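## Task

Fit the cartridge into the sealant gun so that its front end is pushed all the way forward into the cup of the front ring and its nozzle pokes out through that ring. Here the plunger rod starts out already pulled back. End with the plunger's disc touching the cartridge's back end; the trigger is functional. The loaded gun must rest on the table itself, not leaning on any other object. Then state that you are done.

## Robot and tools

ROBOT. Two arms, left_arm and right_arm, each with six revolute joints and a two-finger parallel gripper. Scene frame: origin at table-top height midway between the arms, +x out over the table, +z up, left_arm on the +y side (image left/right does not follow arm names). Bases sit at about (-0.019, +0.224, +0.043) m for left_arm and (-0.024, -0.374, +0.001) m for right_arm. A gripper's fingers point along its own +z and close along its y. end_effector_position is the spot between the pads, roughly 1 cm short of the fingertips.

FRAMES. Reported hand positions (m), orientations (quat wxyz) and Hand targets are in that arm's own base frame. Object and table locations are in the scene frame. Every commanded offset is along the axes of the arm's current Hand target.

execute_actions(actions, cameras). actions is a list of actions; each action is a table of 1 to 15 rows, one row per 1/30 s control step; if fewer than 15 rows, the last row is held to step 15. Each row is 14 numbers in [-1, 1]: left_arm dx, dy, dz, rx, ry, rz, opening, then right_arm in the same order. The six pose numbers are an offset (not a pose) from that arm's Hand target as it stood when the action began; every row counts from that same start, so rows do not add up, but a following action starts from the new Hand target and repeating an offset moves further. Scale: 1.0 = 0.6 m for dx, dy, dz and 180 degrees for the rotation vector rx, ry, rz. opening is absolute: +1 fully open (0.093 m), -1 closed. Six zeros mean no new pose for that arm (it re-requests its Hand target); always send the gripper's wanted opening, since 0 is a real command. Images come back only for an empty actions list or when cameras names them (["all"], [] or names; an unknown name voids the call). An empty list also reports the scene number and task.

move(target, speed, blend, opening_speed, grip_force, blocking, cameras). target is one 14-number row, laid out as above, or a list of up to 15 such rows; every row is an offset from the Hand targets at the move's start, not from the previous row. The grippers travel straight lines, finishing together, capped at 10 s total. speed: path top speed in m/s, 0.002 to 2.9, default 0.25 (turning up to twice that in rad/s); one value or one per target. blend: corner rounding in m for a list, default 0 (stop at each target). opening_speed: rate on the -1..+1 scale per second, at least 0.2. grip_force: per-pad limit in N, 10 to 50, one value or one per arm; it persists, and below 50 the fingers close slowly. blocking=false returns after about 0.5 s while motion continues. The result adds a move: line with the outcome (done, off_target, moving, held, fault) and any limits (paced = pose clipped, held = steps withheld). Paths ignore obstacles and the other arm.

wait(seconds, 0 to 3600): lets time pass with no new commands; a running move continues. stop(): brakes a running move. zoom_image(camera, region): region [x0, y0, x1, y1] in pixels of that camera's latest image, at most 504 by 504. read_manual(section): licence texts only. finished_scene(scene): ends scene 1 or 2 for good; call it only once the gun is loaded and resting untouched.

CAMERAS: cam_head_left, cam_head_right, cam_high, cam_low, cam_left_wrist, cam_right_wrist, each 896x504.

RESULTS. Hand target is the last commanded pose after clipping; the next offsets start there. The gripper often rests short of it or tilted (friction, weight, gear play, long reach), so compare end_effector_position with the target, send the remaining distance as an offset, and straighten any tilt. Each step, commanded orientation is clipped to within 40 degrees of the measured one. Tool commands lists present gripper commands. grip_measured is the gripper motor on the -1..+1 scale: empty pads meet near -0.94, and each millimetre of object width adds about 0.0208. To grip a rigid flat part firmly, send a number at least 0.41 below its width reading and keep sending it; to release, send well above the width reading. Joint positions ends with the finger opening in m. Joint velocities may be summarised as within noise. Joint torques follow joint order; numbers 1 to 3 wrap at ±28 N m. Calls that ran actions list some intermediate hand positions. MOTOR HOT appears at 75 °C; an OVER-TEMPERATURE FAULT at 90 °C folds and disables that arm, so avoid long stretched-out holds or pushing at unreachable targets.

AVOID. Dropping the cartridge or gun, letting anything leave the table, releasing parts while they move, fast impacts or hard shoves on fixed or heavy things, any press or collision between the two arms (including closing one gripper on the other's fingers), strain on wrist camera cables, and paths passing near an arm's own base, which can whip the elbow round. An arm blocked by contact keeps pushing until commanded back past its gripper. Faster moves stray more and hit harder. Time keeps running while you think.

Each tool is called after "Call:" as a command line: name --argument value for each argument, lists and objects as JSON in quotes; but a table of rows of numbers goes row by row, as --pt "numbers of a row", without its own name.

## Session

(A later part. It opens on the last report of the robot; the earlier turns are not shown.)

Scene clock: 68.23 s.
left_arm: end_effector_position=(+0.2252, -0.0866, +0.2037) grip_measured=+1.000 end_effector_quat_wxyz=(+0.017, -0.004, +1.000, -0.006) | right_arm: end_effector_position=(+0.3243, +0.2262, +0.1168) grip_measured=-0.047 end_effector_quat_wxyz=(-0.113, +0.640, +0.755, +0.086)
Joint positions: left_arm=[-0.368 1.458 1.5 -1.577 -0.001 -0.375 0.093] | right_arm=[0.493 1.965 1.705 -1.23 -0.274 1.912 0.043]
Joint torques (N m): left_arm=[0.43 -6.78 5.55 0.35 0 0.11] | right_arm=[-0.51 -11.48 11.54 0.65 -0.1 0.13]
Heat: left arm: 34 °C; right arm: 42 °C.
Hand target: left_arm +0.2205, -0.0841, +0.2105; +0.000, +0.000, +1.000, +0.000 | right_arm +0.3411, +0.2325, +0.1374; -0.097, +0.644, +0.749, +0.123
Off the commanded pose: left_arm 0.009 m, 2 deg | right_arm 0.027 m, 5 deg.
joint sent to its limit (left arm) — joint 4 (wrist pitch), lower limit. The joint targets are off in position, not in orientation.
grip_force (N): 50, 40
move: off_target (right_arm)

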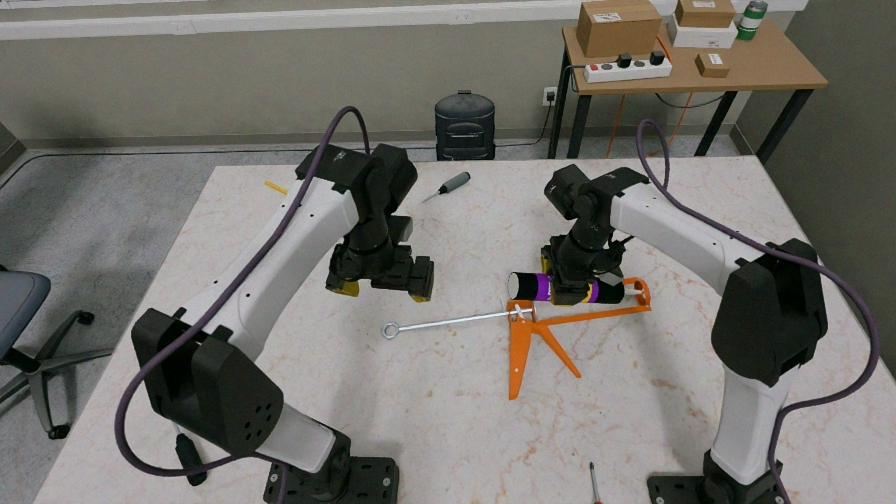

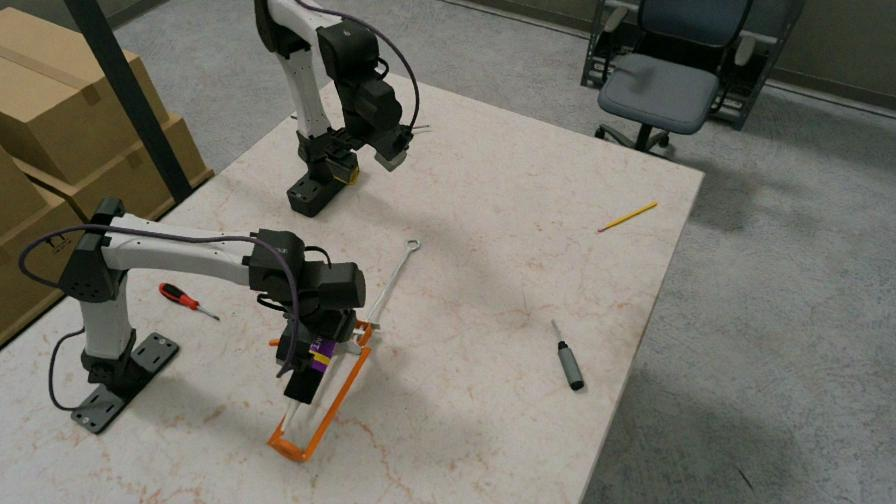

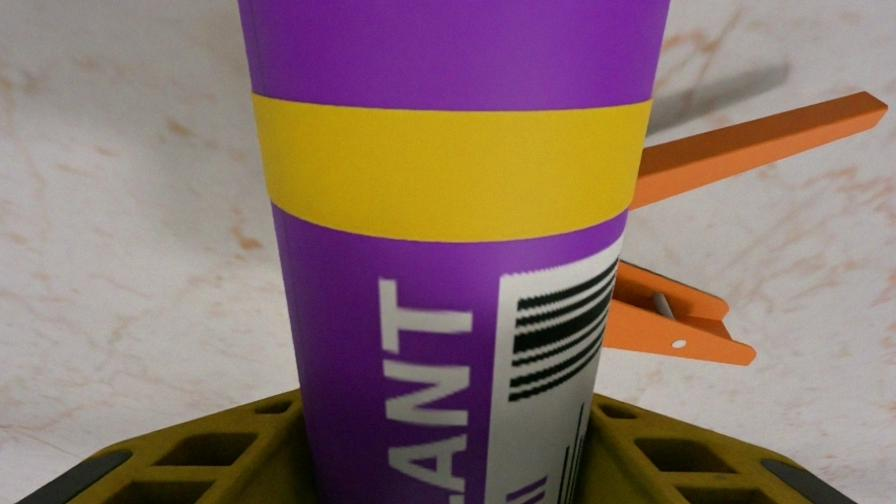

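Call:
move --target '[0,0,0,0,0,0,1,0,0.0203,0.001,0,0,0,-0.45]' --speed 0.06 --cameras '["cam_head_right","cam_high","cam_right_wrist"]'

Call:
zoom_image --camera "cam_high" --region '[230, 300, 400, 480]'

Call:
zoom_image --camera "cam_head_right" --region '[480, 220, 700, 360]'

Scene clock: 70.03 s.
left_arm: end_effector_position=(+0.2252, -0.0866, +0.2037) grip_measured=+1.000 end_effector_quat_wxyz=(+0.017, -0.004, +1.000, -0.006) | right_arm: end_effector_position=(+0.3401, +0.2311, +0.1173) grip_measured=-0.047 end_effector_quat_wxyz=(-0.110, +0.642, +0.753, +0.095)
Joint positions: left_arm=[-0.368 1.458 1.5 -1.577 -0.001 -0.375 0.093] | right_arm=[0.486 2.015 1.776 -1.234 -0.274 1.912 0.043]
Joint torques (N m): left_arm=[0.4 -6.76 5.52 0.34 0.01 0.11] | right_arm=[-0.57 -11.86 11.56 0.45 -0.11 0.02]
Heat: left arm: 34 °C; right arm: 42 °C.
Hand target: left_arm +0.2205, -0.0841, +0.2105; +0.000, +0.000, +1.000, +0.000 | right_arm +0.3532, +0.2344, +0.1376; -0.097, +0.644, +0.749, +0.123
Off the commanded pose: left_arm 0.009 m, 2 deg | right_arm 0.024 m, 4 deg.
joint sent to its limit (left arm) — joint 4 (wrist pitch), lower limit. The joint targets are off in position, not in orientation.
grip_force (N): 50, 40
move: off_target (right_arm)

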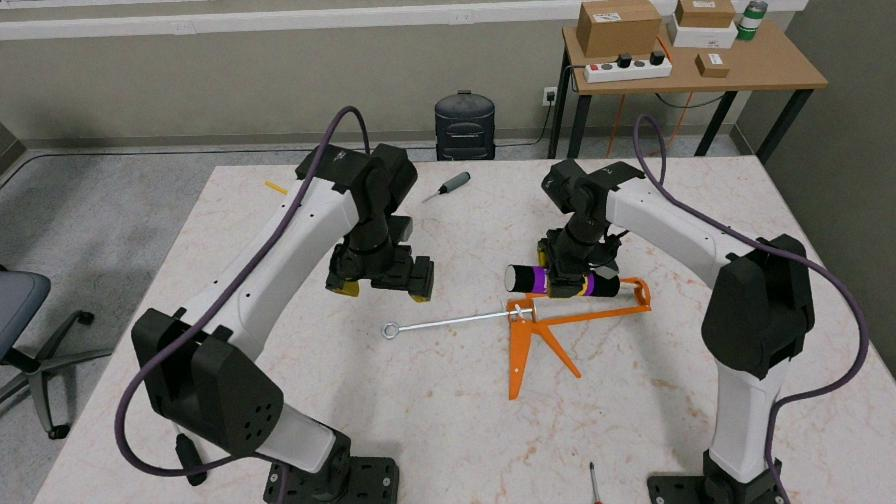

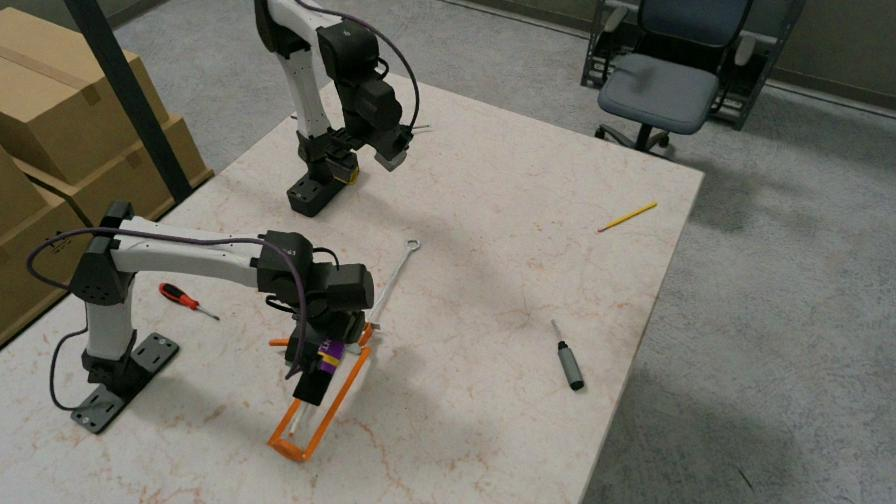

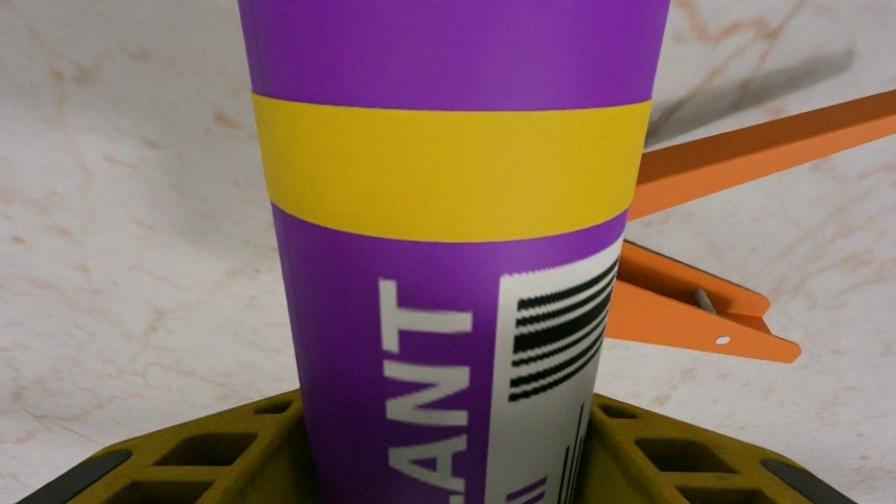

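Scaled by 2.800.

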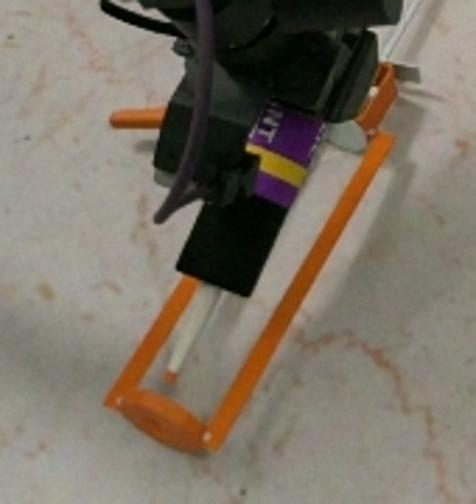

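Scaled by 2.291.

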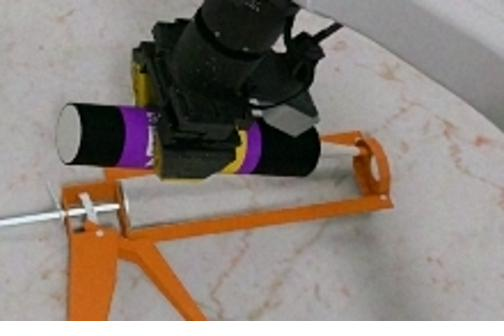

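Call:
move --pt "0 0 0 0 0 0 1 0.0225 -0.008 0.003 0 0 0 -0.45" --pt "0 0 0 0 0 0 1 0.0108 -0.008 0.0503 0 0 0 -0.45" --speed 0.06 --cameras '["cam_head_right","cam_high"]'

Call:
zoom_image --camera "cam_high" --region '[230, 300, 400, 480]'

Call:
zoom_image --camera "cam_head_right" --region '[480, 220, 700, 360]'

Scene clock: 73.57 s.
left_arm: end_effector_position=(+0.2252, -0.0866, +0.2037) grip_measured=+1.000 end_effector_quat_wxyz=(+0.017, -0.004, +1.000, -0.006) | right_arm: end_effector_position=(+0.3382, +0.2436, +0.1005) grip_measured=-0.047 end_effector_quat_wxyz=(-0.108, +0.641, +0.753, +0.097)
Joint positions: left_arm=[-0.368 1.458 1.5 -1.577 -0.001 -0.375 0.093] | right_arm=[0.516 2.027 1.727 -1.159 -0.269 1.942 0.043]
Joint torques (N m): left_arm=[0.4 -6.76 5.5 0.35 0 0.11] | right_arm=[0.73 -12.41 7.54 0.93 -0.1 0.13]
Heat: left arm: 34 °C; right arm: 42 °C.
Hand target: left_arm +0.2205, -0.0841, +0.2105; +0.000, +0.000, +1.000, +0.000 | right_arm +0.3479, +0.2492, +0.1105; -0.097, +0.644, +0.749, +0.123
Off the commanded pose: left_arm 0.009 m, 2 deg | right_arm 0.015 m, 3 deg.
joint sent to its limit (left arm) — joint 4 (wrist pitch), lower limit. The joint targets are off in position, not in orientation.
grip_force (N): 50, 40
move: off_target (right_arm)

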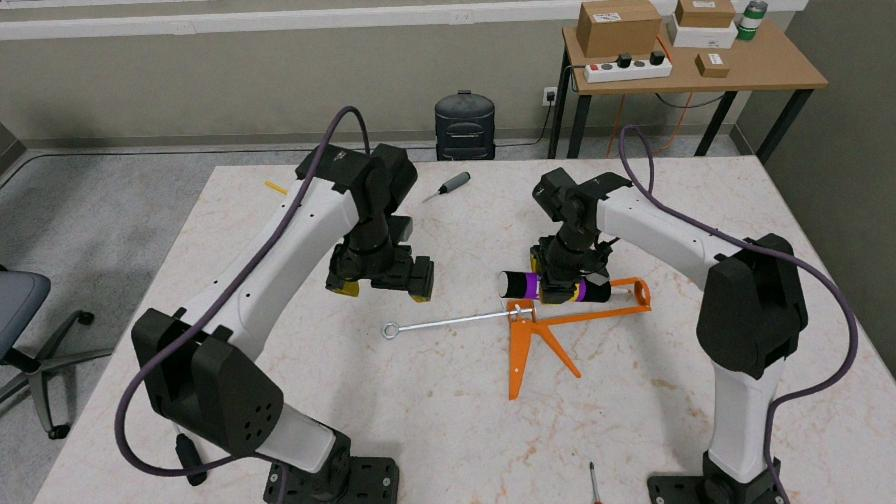

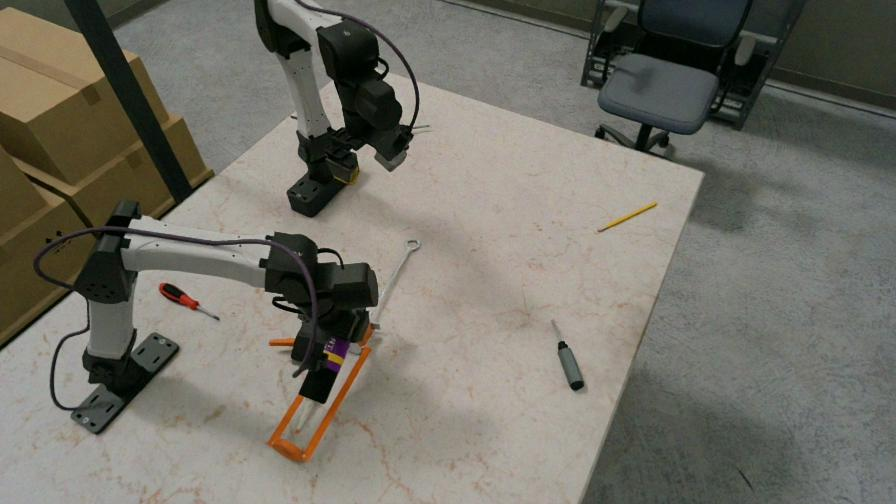

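Scaled by 2.800.

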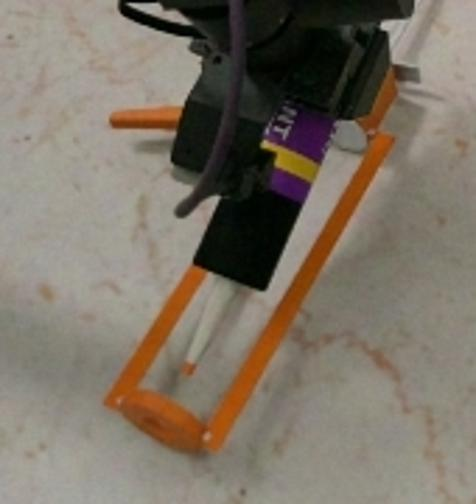

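Scaled by 2.291.

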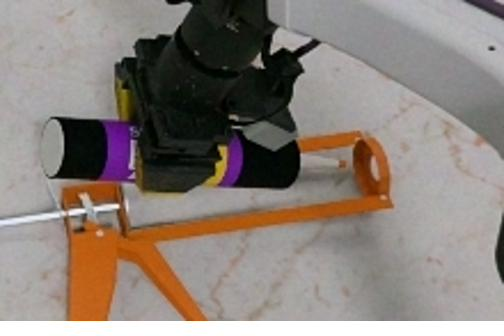

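Call:
move --pt "0 0 0 0 0 0 1 -0.0046 -0.0009 0.0143 0 0 0 -0.45" --pt "0 0 0 0 0 0 1 -0.0246 -0.0009 0.0143 0 0 0 -0.45" --speed 0.06 --cameras '["cam_head_right","cam_high"]'

Call:
zoom_image --camera "cam_high" --region '[250, 370, 370, 480]'

Call:
zoom_image --camera "cam_head_right" --region '[570, 250, 690, 330]'

Scene clock: 75.93 s.
left_arm: end_effector_position=(+0.2252, -0.0866, +0.2037) grip_measured=+1.000 end_effector_quat_wxyz=(+0.017, -0.004, +1.000, -0.006) | right_arm: end_effector_position=(+0.3403, +0.2325, +0.0844) grip_measured=-0.047 end_effector_quat_wxyz=(-0.109, +0.652, +0.745, +0.092)
Joint positions: left_arm=[-0.368 1.458 1.5 -1.577 -0.001 -0.375 0.093] | right_arm=[0.49 2.027 1.664 -1.11 -0.269 1.941 0.043]
Joint torques (N m): left_arm=[0.4 -6.78 5.53 0.34 0.01 0.11] | right_arm=[-0.29 -13.45 7.43 0.86 -0.13 -0.15]
Heat: left arm: 34 °C; right arm: 42 °C.
Hand target: left_arm +0.2205, -0.0841, +0.2105; +0.000, +0.000, +1.000, +0.000 | right_arm +0.3497, +0.2379, +0.0979; -0.097, +0.644, +0.749, +0.123
Off the commanded pose: left_arm 0.009 m, 2 deg | right_arm 0.017 m, 4 deg.
joint sent to its limit (left arm) — joint 4 (wrist pitch), lower limit. The joint targets are off in position, not in orientation.
grip_force (N): 50, 40
move: off_target (right_arm)

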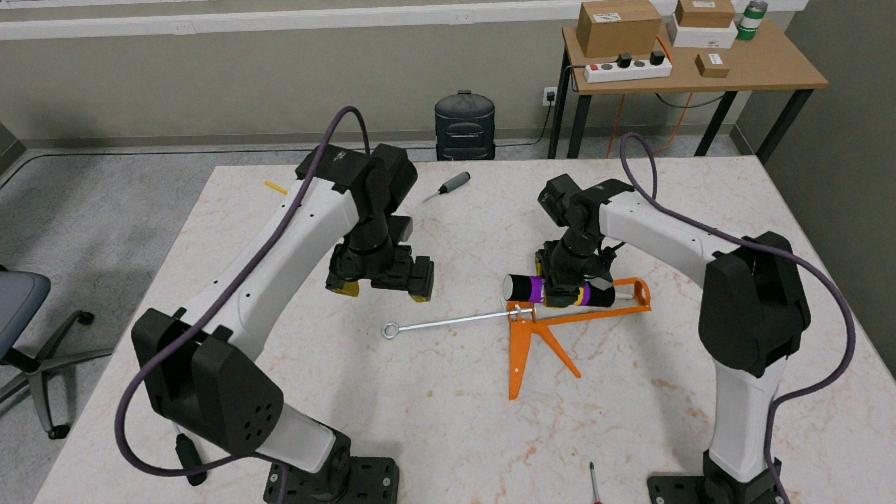

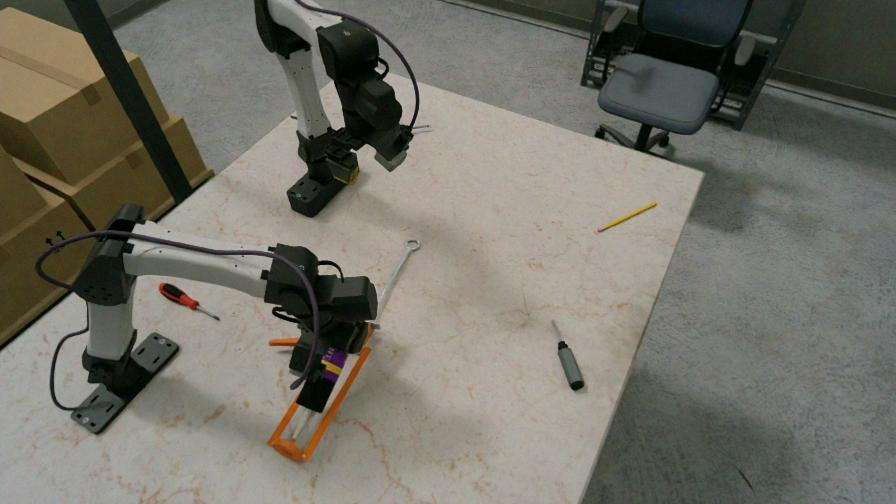

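Scaled by 4.200.

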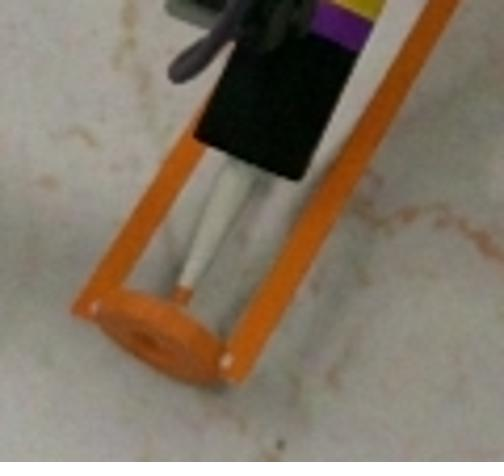

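Scaled by 4.200.

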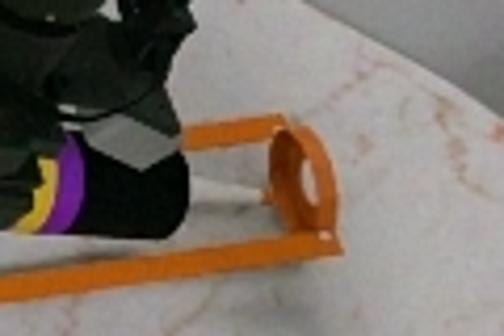

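Call:
move --target '[0,0,0,0,0,0,1,-0.025,0,0,0,0,0,-0.45]' --speed 0.05 --cameras '["cam_head_right","cam_high"]'

Call:
zoom_image --camera "cam_high" --region '[250, 370, 370, 480]'

Call:
zoom_image --camera "cam_head_right" --region '[570, 250, 690, 330]'

Scene clock: 77.83 s.
left_arm: end_effector_position=(+0.2252, -0.0866, +0.2037) grip_measured=+1.000 end_effector_quat_wxyz=(+0.017, -0.004, +1.000, -0.006) | right_arm: end_effector_position=(+0.3429, +0.2177, +0.0748) grip_measured=-0.047 end_effector_quat_wxyz=(-0.109, +0.653, +0.744, +0.087)
Joint positions: left_arm=[-0.368 1.458 1.5 -1.577 -0.001 -0.375 0.093] | right_arm=[0.455 2.027 1.627 -1.093 -0.269 1.906 0.043]
Joint torques (N m): left_arm=[0.4 -6.79 5.52 0.35 0.01 0.11] | right_arm=[-0.14 -14.54 7.35 0.8 -0.17 -0.18]
Heat: left arm: 34 °C; right arm: 42 °C.
Hand target: left_arm +0.2205, -0.0841, +0.2105; +0.000, +0.000, +1.000, +0.000 | right_arm +0.3520, +0.2238, +0.0933; -0.097, +0.644, +0.749, +0.123
Off the commanded pose: left_arm 0.009 m, 2 deg | right_arm 0.021 m, 5 deg.
joint sent to its limit (left arm) — joint 4 (wrist pitch), lower limit. The joint targets are off in position, not in orientation.
grip_force (N): 50, 40
move: off_target (right_arm)

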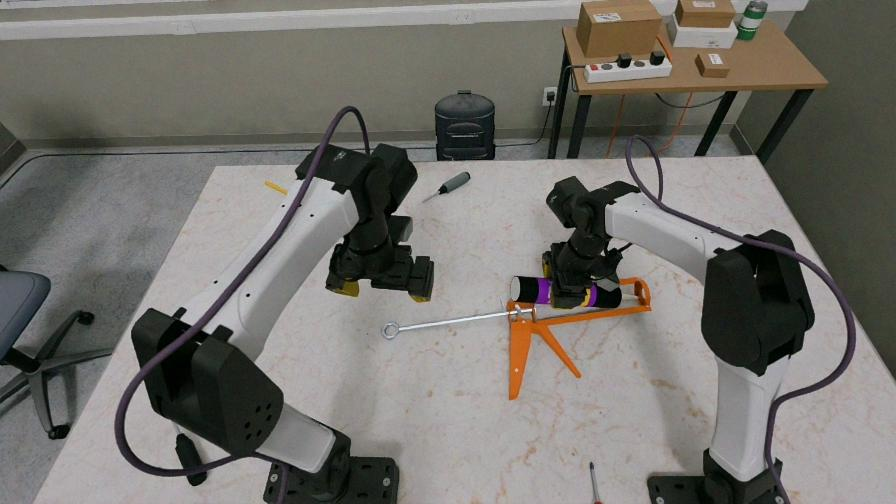

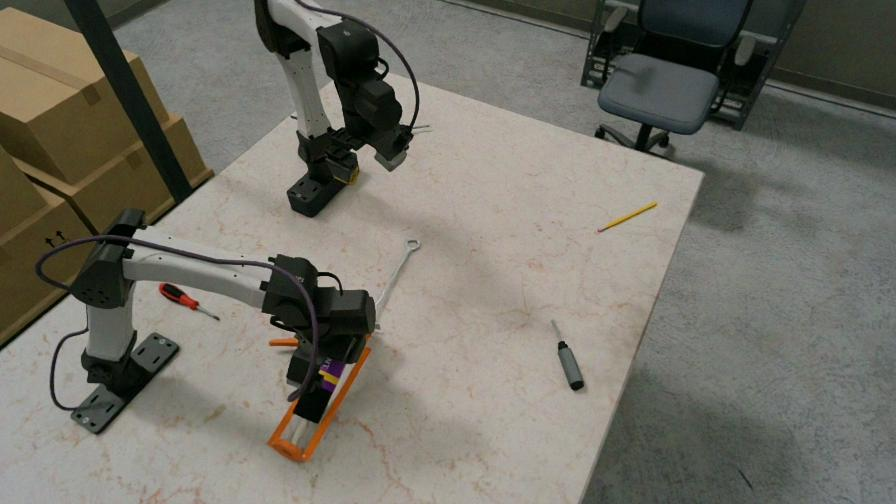

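Scaled by 4.200.

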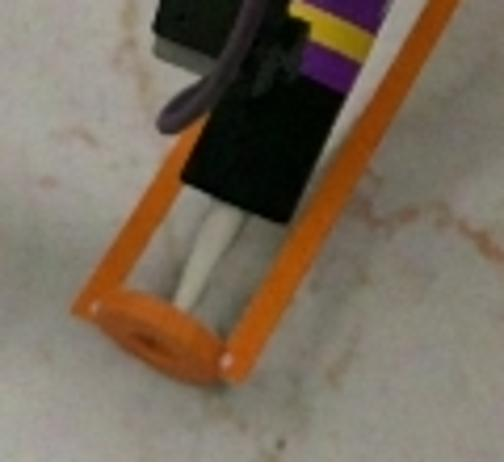

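Scaled by 4.200.

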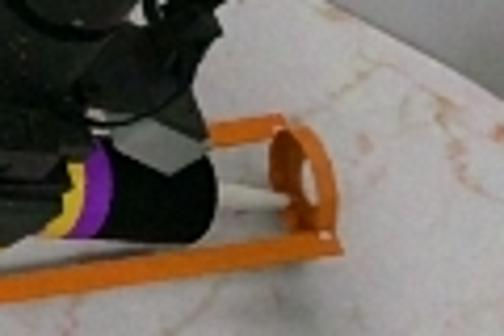

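Call:
move --target '[0,0,0,0,0,0,1,0.0145,0.001,-0.019,0,0,0,-0.45]' --speed 0.05 --cameras '["cam_head_right","cam_high"]'

Call:
zoom_image --camera "cam_high" --region '[250, 370, 370, 480]'

Call:
zoom_image --camera "cam_head_right" --region '[570, 250, 690, 330]'

Scene clock: 80.20 s.
left_arm: end_effector_position=(+0.2252, -0.0866, +0.2037) grip_measured=+1.000 end_effector_quat_wxyz=(+0.017, -0.004, +1.000, -0.006) | right_arm: end_effector_position=(+0.3406, +0.2166, +0.0746) grip_measured=-0.047 end_effector_quat_wxyz=(-0.111, +0.654, +0.744, +0.082)
Joint positions: left_arm=[-0.368 1.458 1.5 -1.577 -0.001 -0.375 0.093] | right_arm=[0.455 2.027 1.627 -1.104 -0.269 1.906 0.043]
Joint torques (N m): left_arm=[0.38 -6.75 5.55 0.35 0.01 0.11] | right_arm=[0.8 -14.94 11.37 0.35 -0.15 -0.02]
Heat: left arm: 34 °C; right arm: 42 °C.
Hand target: left_arm +0.2205, -0.0841, +0.2105; +0.000, +0.000, +1.000, +0.000 | right_arm +0.3511, +0.2285, +0.1068; -0.097, +0.644, +0.749, +0.123
Off the commanded pose: left_arm 0.009 m, 2 deg | right_arm 0.036 m, 5 deg.
joint sent to its limit (left arm) — joint 4 (wrist pitch), lower limit. The joint targets are off in position, not in orientation.
grip_force (N): 50, 40
move: off_target (right_arm)

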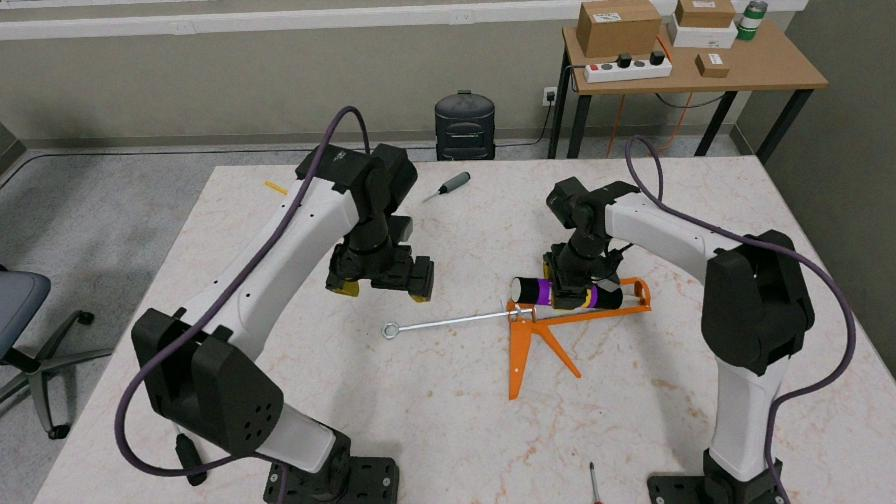

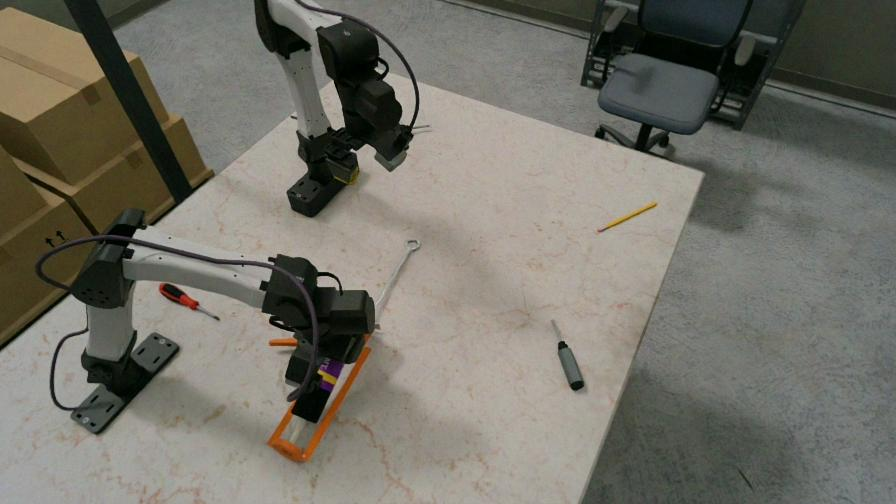

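Scaled by 4.200.

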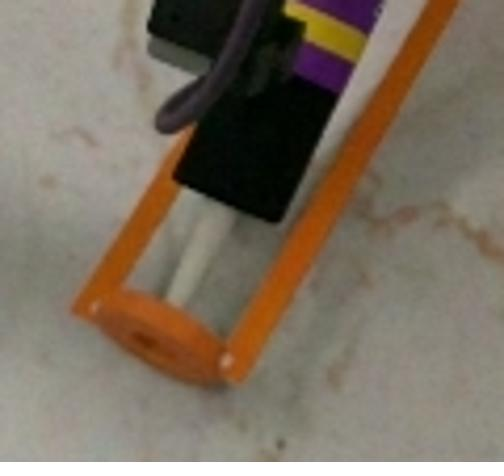

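Scaled by 4.200.

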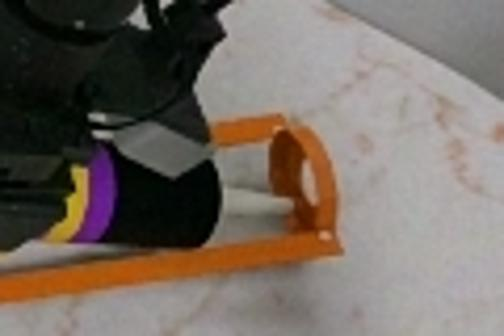

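Call:
move --target '[0,0,0,0,0,0,1,0.010,0.001,-0.019,0,0,0,-0.45]' --speed 0.05

Scene clock: 81.67 s.
left_arm: end_effector_position=(+0.2252, -0.0866, +0.2037) grip_measured=+1.000 end_effector_quat_wxyz=(+0.017, -0.004, +1.000, -0.006) | right_arm: end_effector_position=(+0.3391, +0.2220, +0.0869) grip_measured=-0.047 end_effector_quat_wxyz=(-0.112, +0.648, +0.749, +0.081)
Joint positions: left_arm=[-0.368 1.458 1.5 -1.577 -0.001 -0.375 0.093] | right_arm=[0.469 2.027 1.676 -1.153 -0.269 1.906 0.043]
Joint torques (N m): left_arm=[0.42 -6.8 5.53 0.35 0 0.11] | right_arm=[0.76 -14.98 11.4 0.39 -0.17 0.03]
Heat: left arm: 34 °C; right arm: 43 °C.
Hand target: left_arm +0.2205, -0.0841, +0.2105; +0.000, +0.000, +1.000, +0.000 | right_arm +0.3506, +0.2307, +0.1195; -0.097, +0.644, +0.749, +0.123
Off the commanded pose: left_arm 0.009 m, 2 deg | right_arm 0.036 m, 5 deg.
joint sent to its limit (left arm) — joint 4 (wrist pitch), lower limit. The joint targets are off in position, not in orientation.
grip_force (N): 50, 40
move: off_target (right_arm)

Call:
move --target '[0,0,0,0,0,0,1,-0.03,0,0,0,0,0,-0.45]' --speed 0.05 --cameras '["cam_head_right","cam_high"]'

Call:
zoom_image --camera "cam_high" --region '[250, 370, 370, 480]'

Call:
zoom_image --camera "cam_head_right" --region '[570, 250, 690, 330]'

Scene clock: 83.37 s.
left_arm: end_effector_position=(+0.2252, -0.0866, +0.2037) grip_measured=+1.000 end_effector_quat_wxyz=(+0.017, -0.004, +1.000, -0.006) | right_arm: end_effector_position=(+0.3473, +0.2089, +0.0869) grip_measured=-0.047 end_effector_quat_wxyz=(-0.109, +0.654, +0.744, +0.085)
Joint positions: left_arm=[-0.368 1.458 1.5 -1.577 -0.001 -0.375 0.093] | right_arm=[0.431 2.027 1.676 -1.153 -0.269 1.881 0.043]
Joint torques (N m): left_arm=[0.39 -6.75 5.55 0.35 0.01 0.11] | right_arm=[-0.09 -16.16 8.05 0.53 -0.22 -0.14]
Heat: left arm: 34 °C; right arm: 43 °C.
Hand target: left_arm +0.2205, -0.0841, +0.2105; +0.000, +0.000, +1.000, +0.000 | right_arm +0.3534, +0.2138, +0.1140; -0.097, +0.644, +0.749, +0.123
Off the commanded pose: left_arm 0.009 m, 2 deg | right_arm 0.028 m, 5 deg.
joint sent to its limit (left arm) — joint 4 (wrist pitch), lower limit. The joint targets are off in position, not in orientation.
grip_force (N): 50, 40
move: off_target (right_arm)

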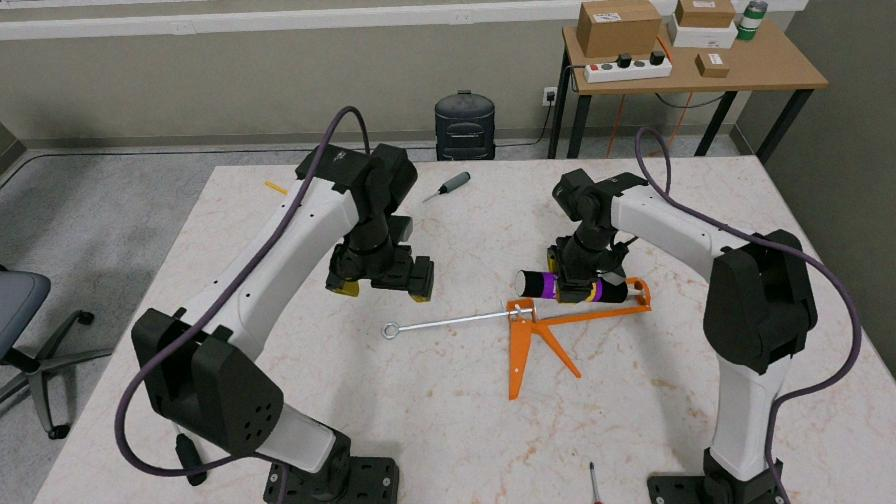

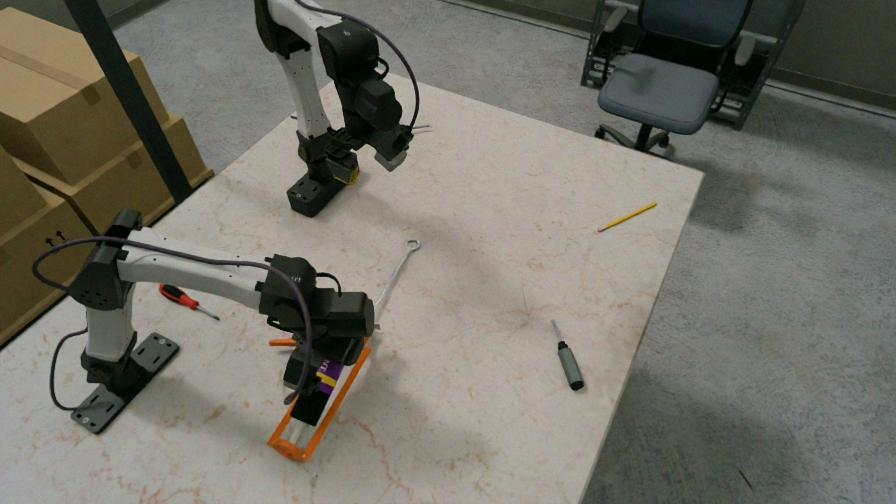

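Scaled by 4.200.

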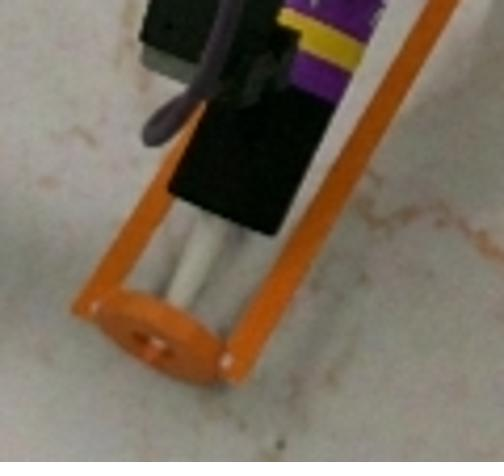

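Scaled by 4.200.

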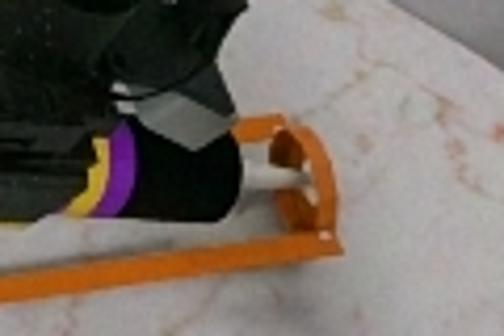

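Call:
move --target '[0,0,0,0,0,0,1,-0.03,0,0,0,0,0,-0.45]' --speed 0.05 --cameras '["cam_head_right","cam_high"]'

Call:
zoom_image --camera "cam_high" --region '[250, 370, 370, 480]'

Call:
zoom_image --camera "cam_head_right" --region '[480, 220, 700, 360]'

Scene clock: 85.17 s.
left_arm: end_effector_position=(+0.2252, -0.0866, +0.2037) grip_measured=+1.000 end_effector_quat_wxyz=(+0.017, -0.004, +1.000, -0.006) | right_arm: end_effector_position=(+0.3484, +0.1907, +0.0788) grip_measured=-0.047 end_effector_quat_wxyz=(-0.112, +0.654, +0.744, +0.076)
Joint positions: left_arm=[-0.368 1.458 1.5 -1.577 -0.001 -0.375 0.093] | right_arm=[0.388 2.027 1.645 -1.153 -0.269 1.835 0.043]
Joint torques (N m): left_arm=[0.4 -6.78 5.53 0.35 0.01 0.11] | right_arm=[-0.09 -17.26 7.23 0.6 -0.28 -0.17]
Heat: left arm: 34 °C; right arm: 44 °C.
Hand target: left_arm +0.2205, -0.0841, +0.2105; +0.000, +0.000, +1.000, +0.000 | right_arm +0.3561, +0.1968, +0.1086; -0.097, +0.644, +0.749, +0.123
Off the commanded pose: left_arm 0.009 m, 2 deg | right_arm 0.031 m, 6 deg.
joint sent to its limit (left arm) — joint 4 (wrist pitch), lower limit. The joint targets are off in position, not in orientation.
grip_force (N): 50, 40
move: off_target (right_arm)

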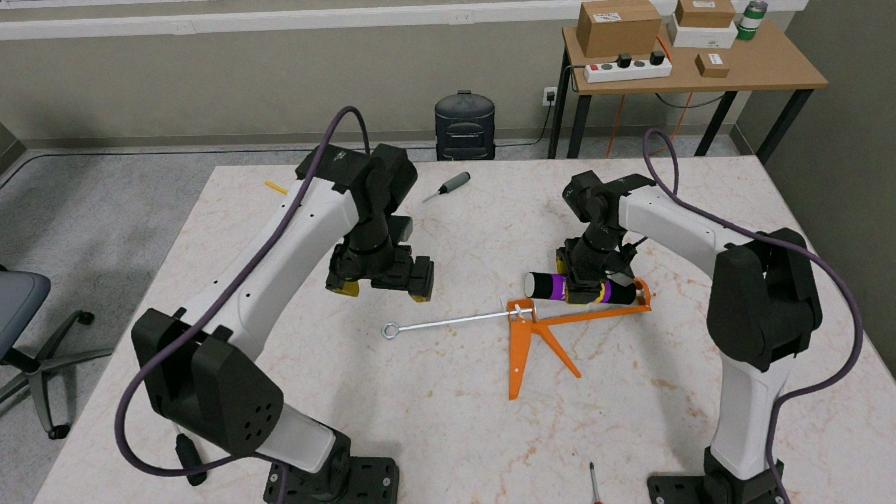

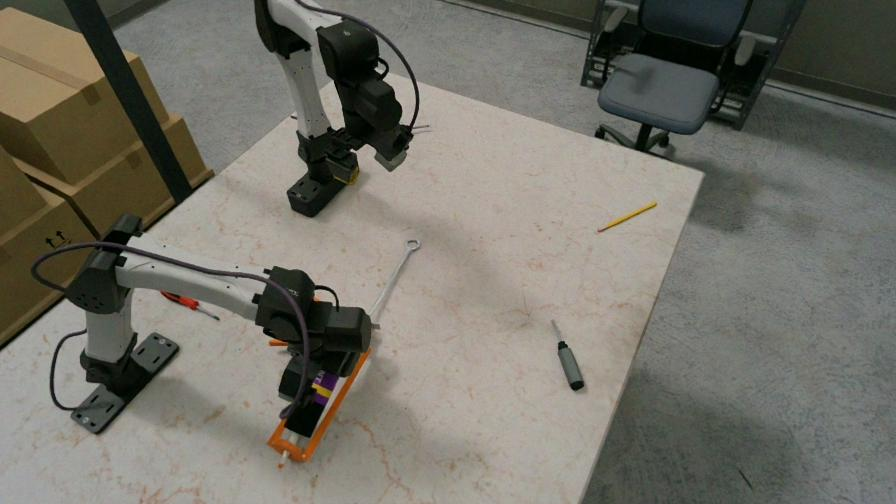

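Scaled by 4.200.

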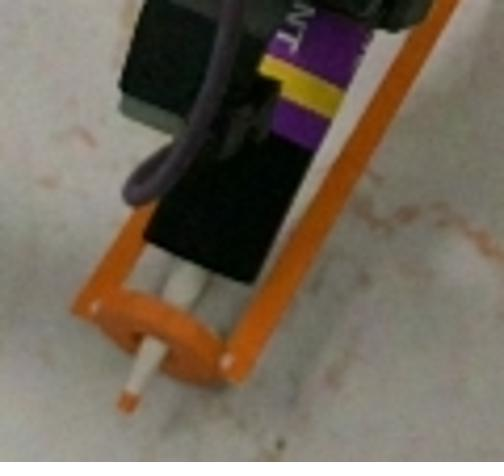

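Scaled by 2.291.

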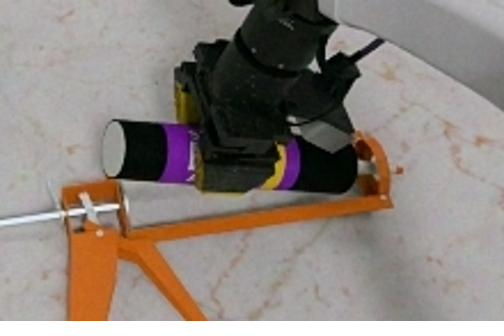

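Call:
move --target '[0,0,0,0,0,0,1,-0.0147,-0.0007,0.0127,0,-0.025,0,-0.45]' --speed 0.05 --cameras '["cam_head_right","cam_high"]'

Call:
zoom_image --camera "cam_high" --region '[250, 370, 370, 480]'

Call:
zoom_image --camera "cam_head_right" --region '[480, 220, 700, 360]'

Scene clock: 90.13 s.
left_arm: end_effector_position=(+0.2252, -0.0866, +0.2037) grip_measured=+1.000 end_effector_quat_wxyz=(+0.017, -0.004, +1.000, -0.006) | right_arm: end_effector_position=(+0.3483, +0.1892, +0.0768) grip_measured=-0.047 end_effector_quat_wxyz=(-0.091, +0.653, +0.750, +0.064)
Joint positions: left_arm=[-0.368 1.458 1.5 -1.577 -0.001 -0.375 0.093] | right_arm=[0.405 2.027 1.645 -1.153 -0.22 1.841 0.043]
Joint torques (N m): left_arm=[0.4 -6.76 5.55 0.35 0.01 0.11] | right_arm=[0.59 -15.88 6.97 0.63 0.03 -0.01]
Heat: left arm: 34 °C; right arm: 45 °C.
Hand target: left_arm +0.2205, -0.0841, +0.2105; +0.000, +0.000, +1.000, +0.000 | right_arm +0.3571, +0.1908, +0.0986; -0.067, +0.648, +0.752, +0.098
Off the commanded pose: left_arm 0.009 m, 2 deg | right_arm 0.024 m, 5 deg.
joint sent to its limit (left arm) — joint 4 (wrist pitch), lower limit. The joint targets are off in position, not in orientation.
grip_force (N): 50, 40
move: off_target (right_arm)

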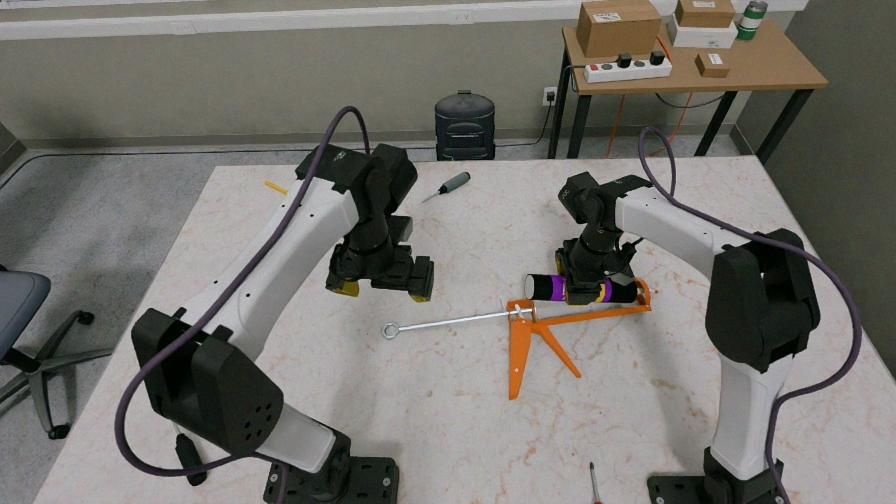

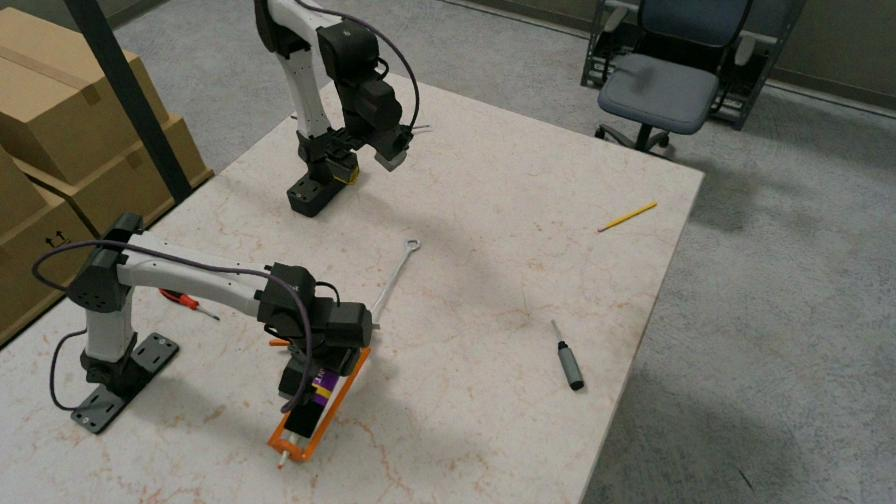

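Scaled by 4.200.

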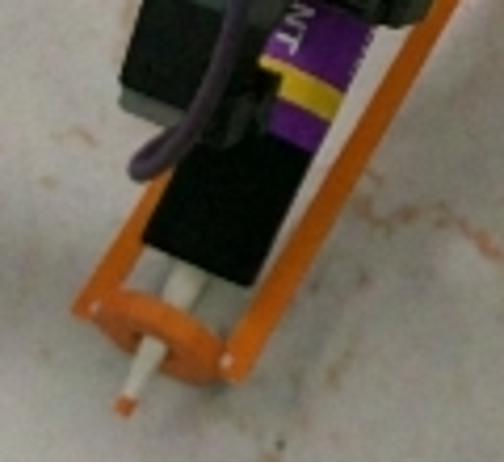

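Scaled by 2.291.

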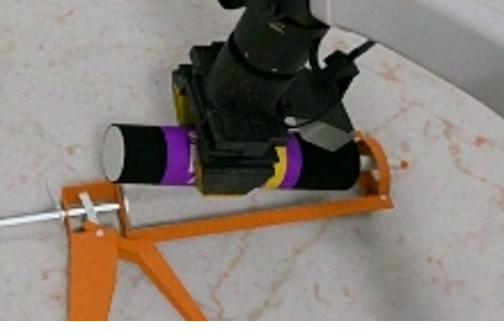

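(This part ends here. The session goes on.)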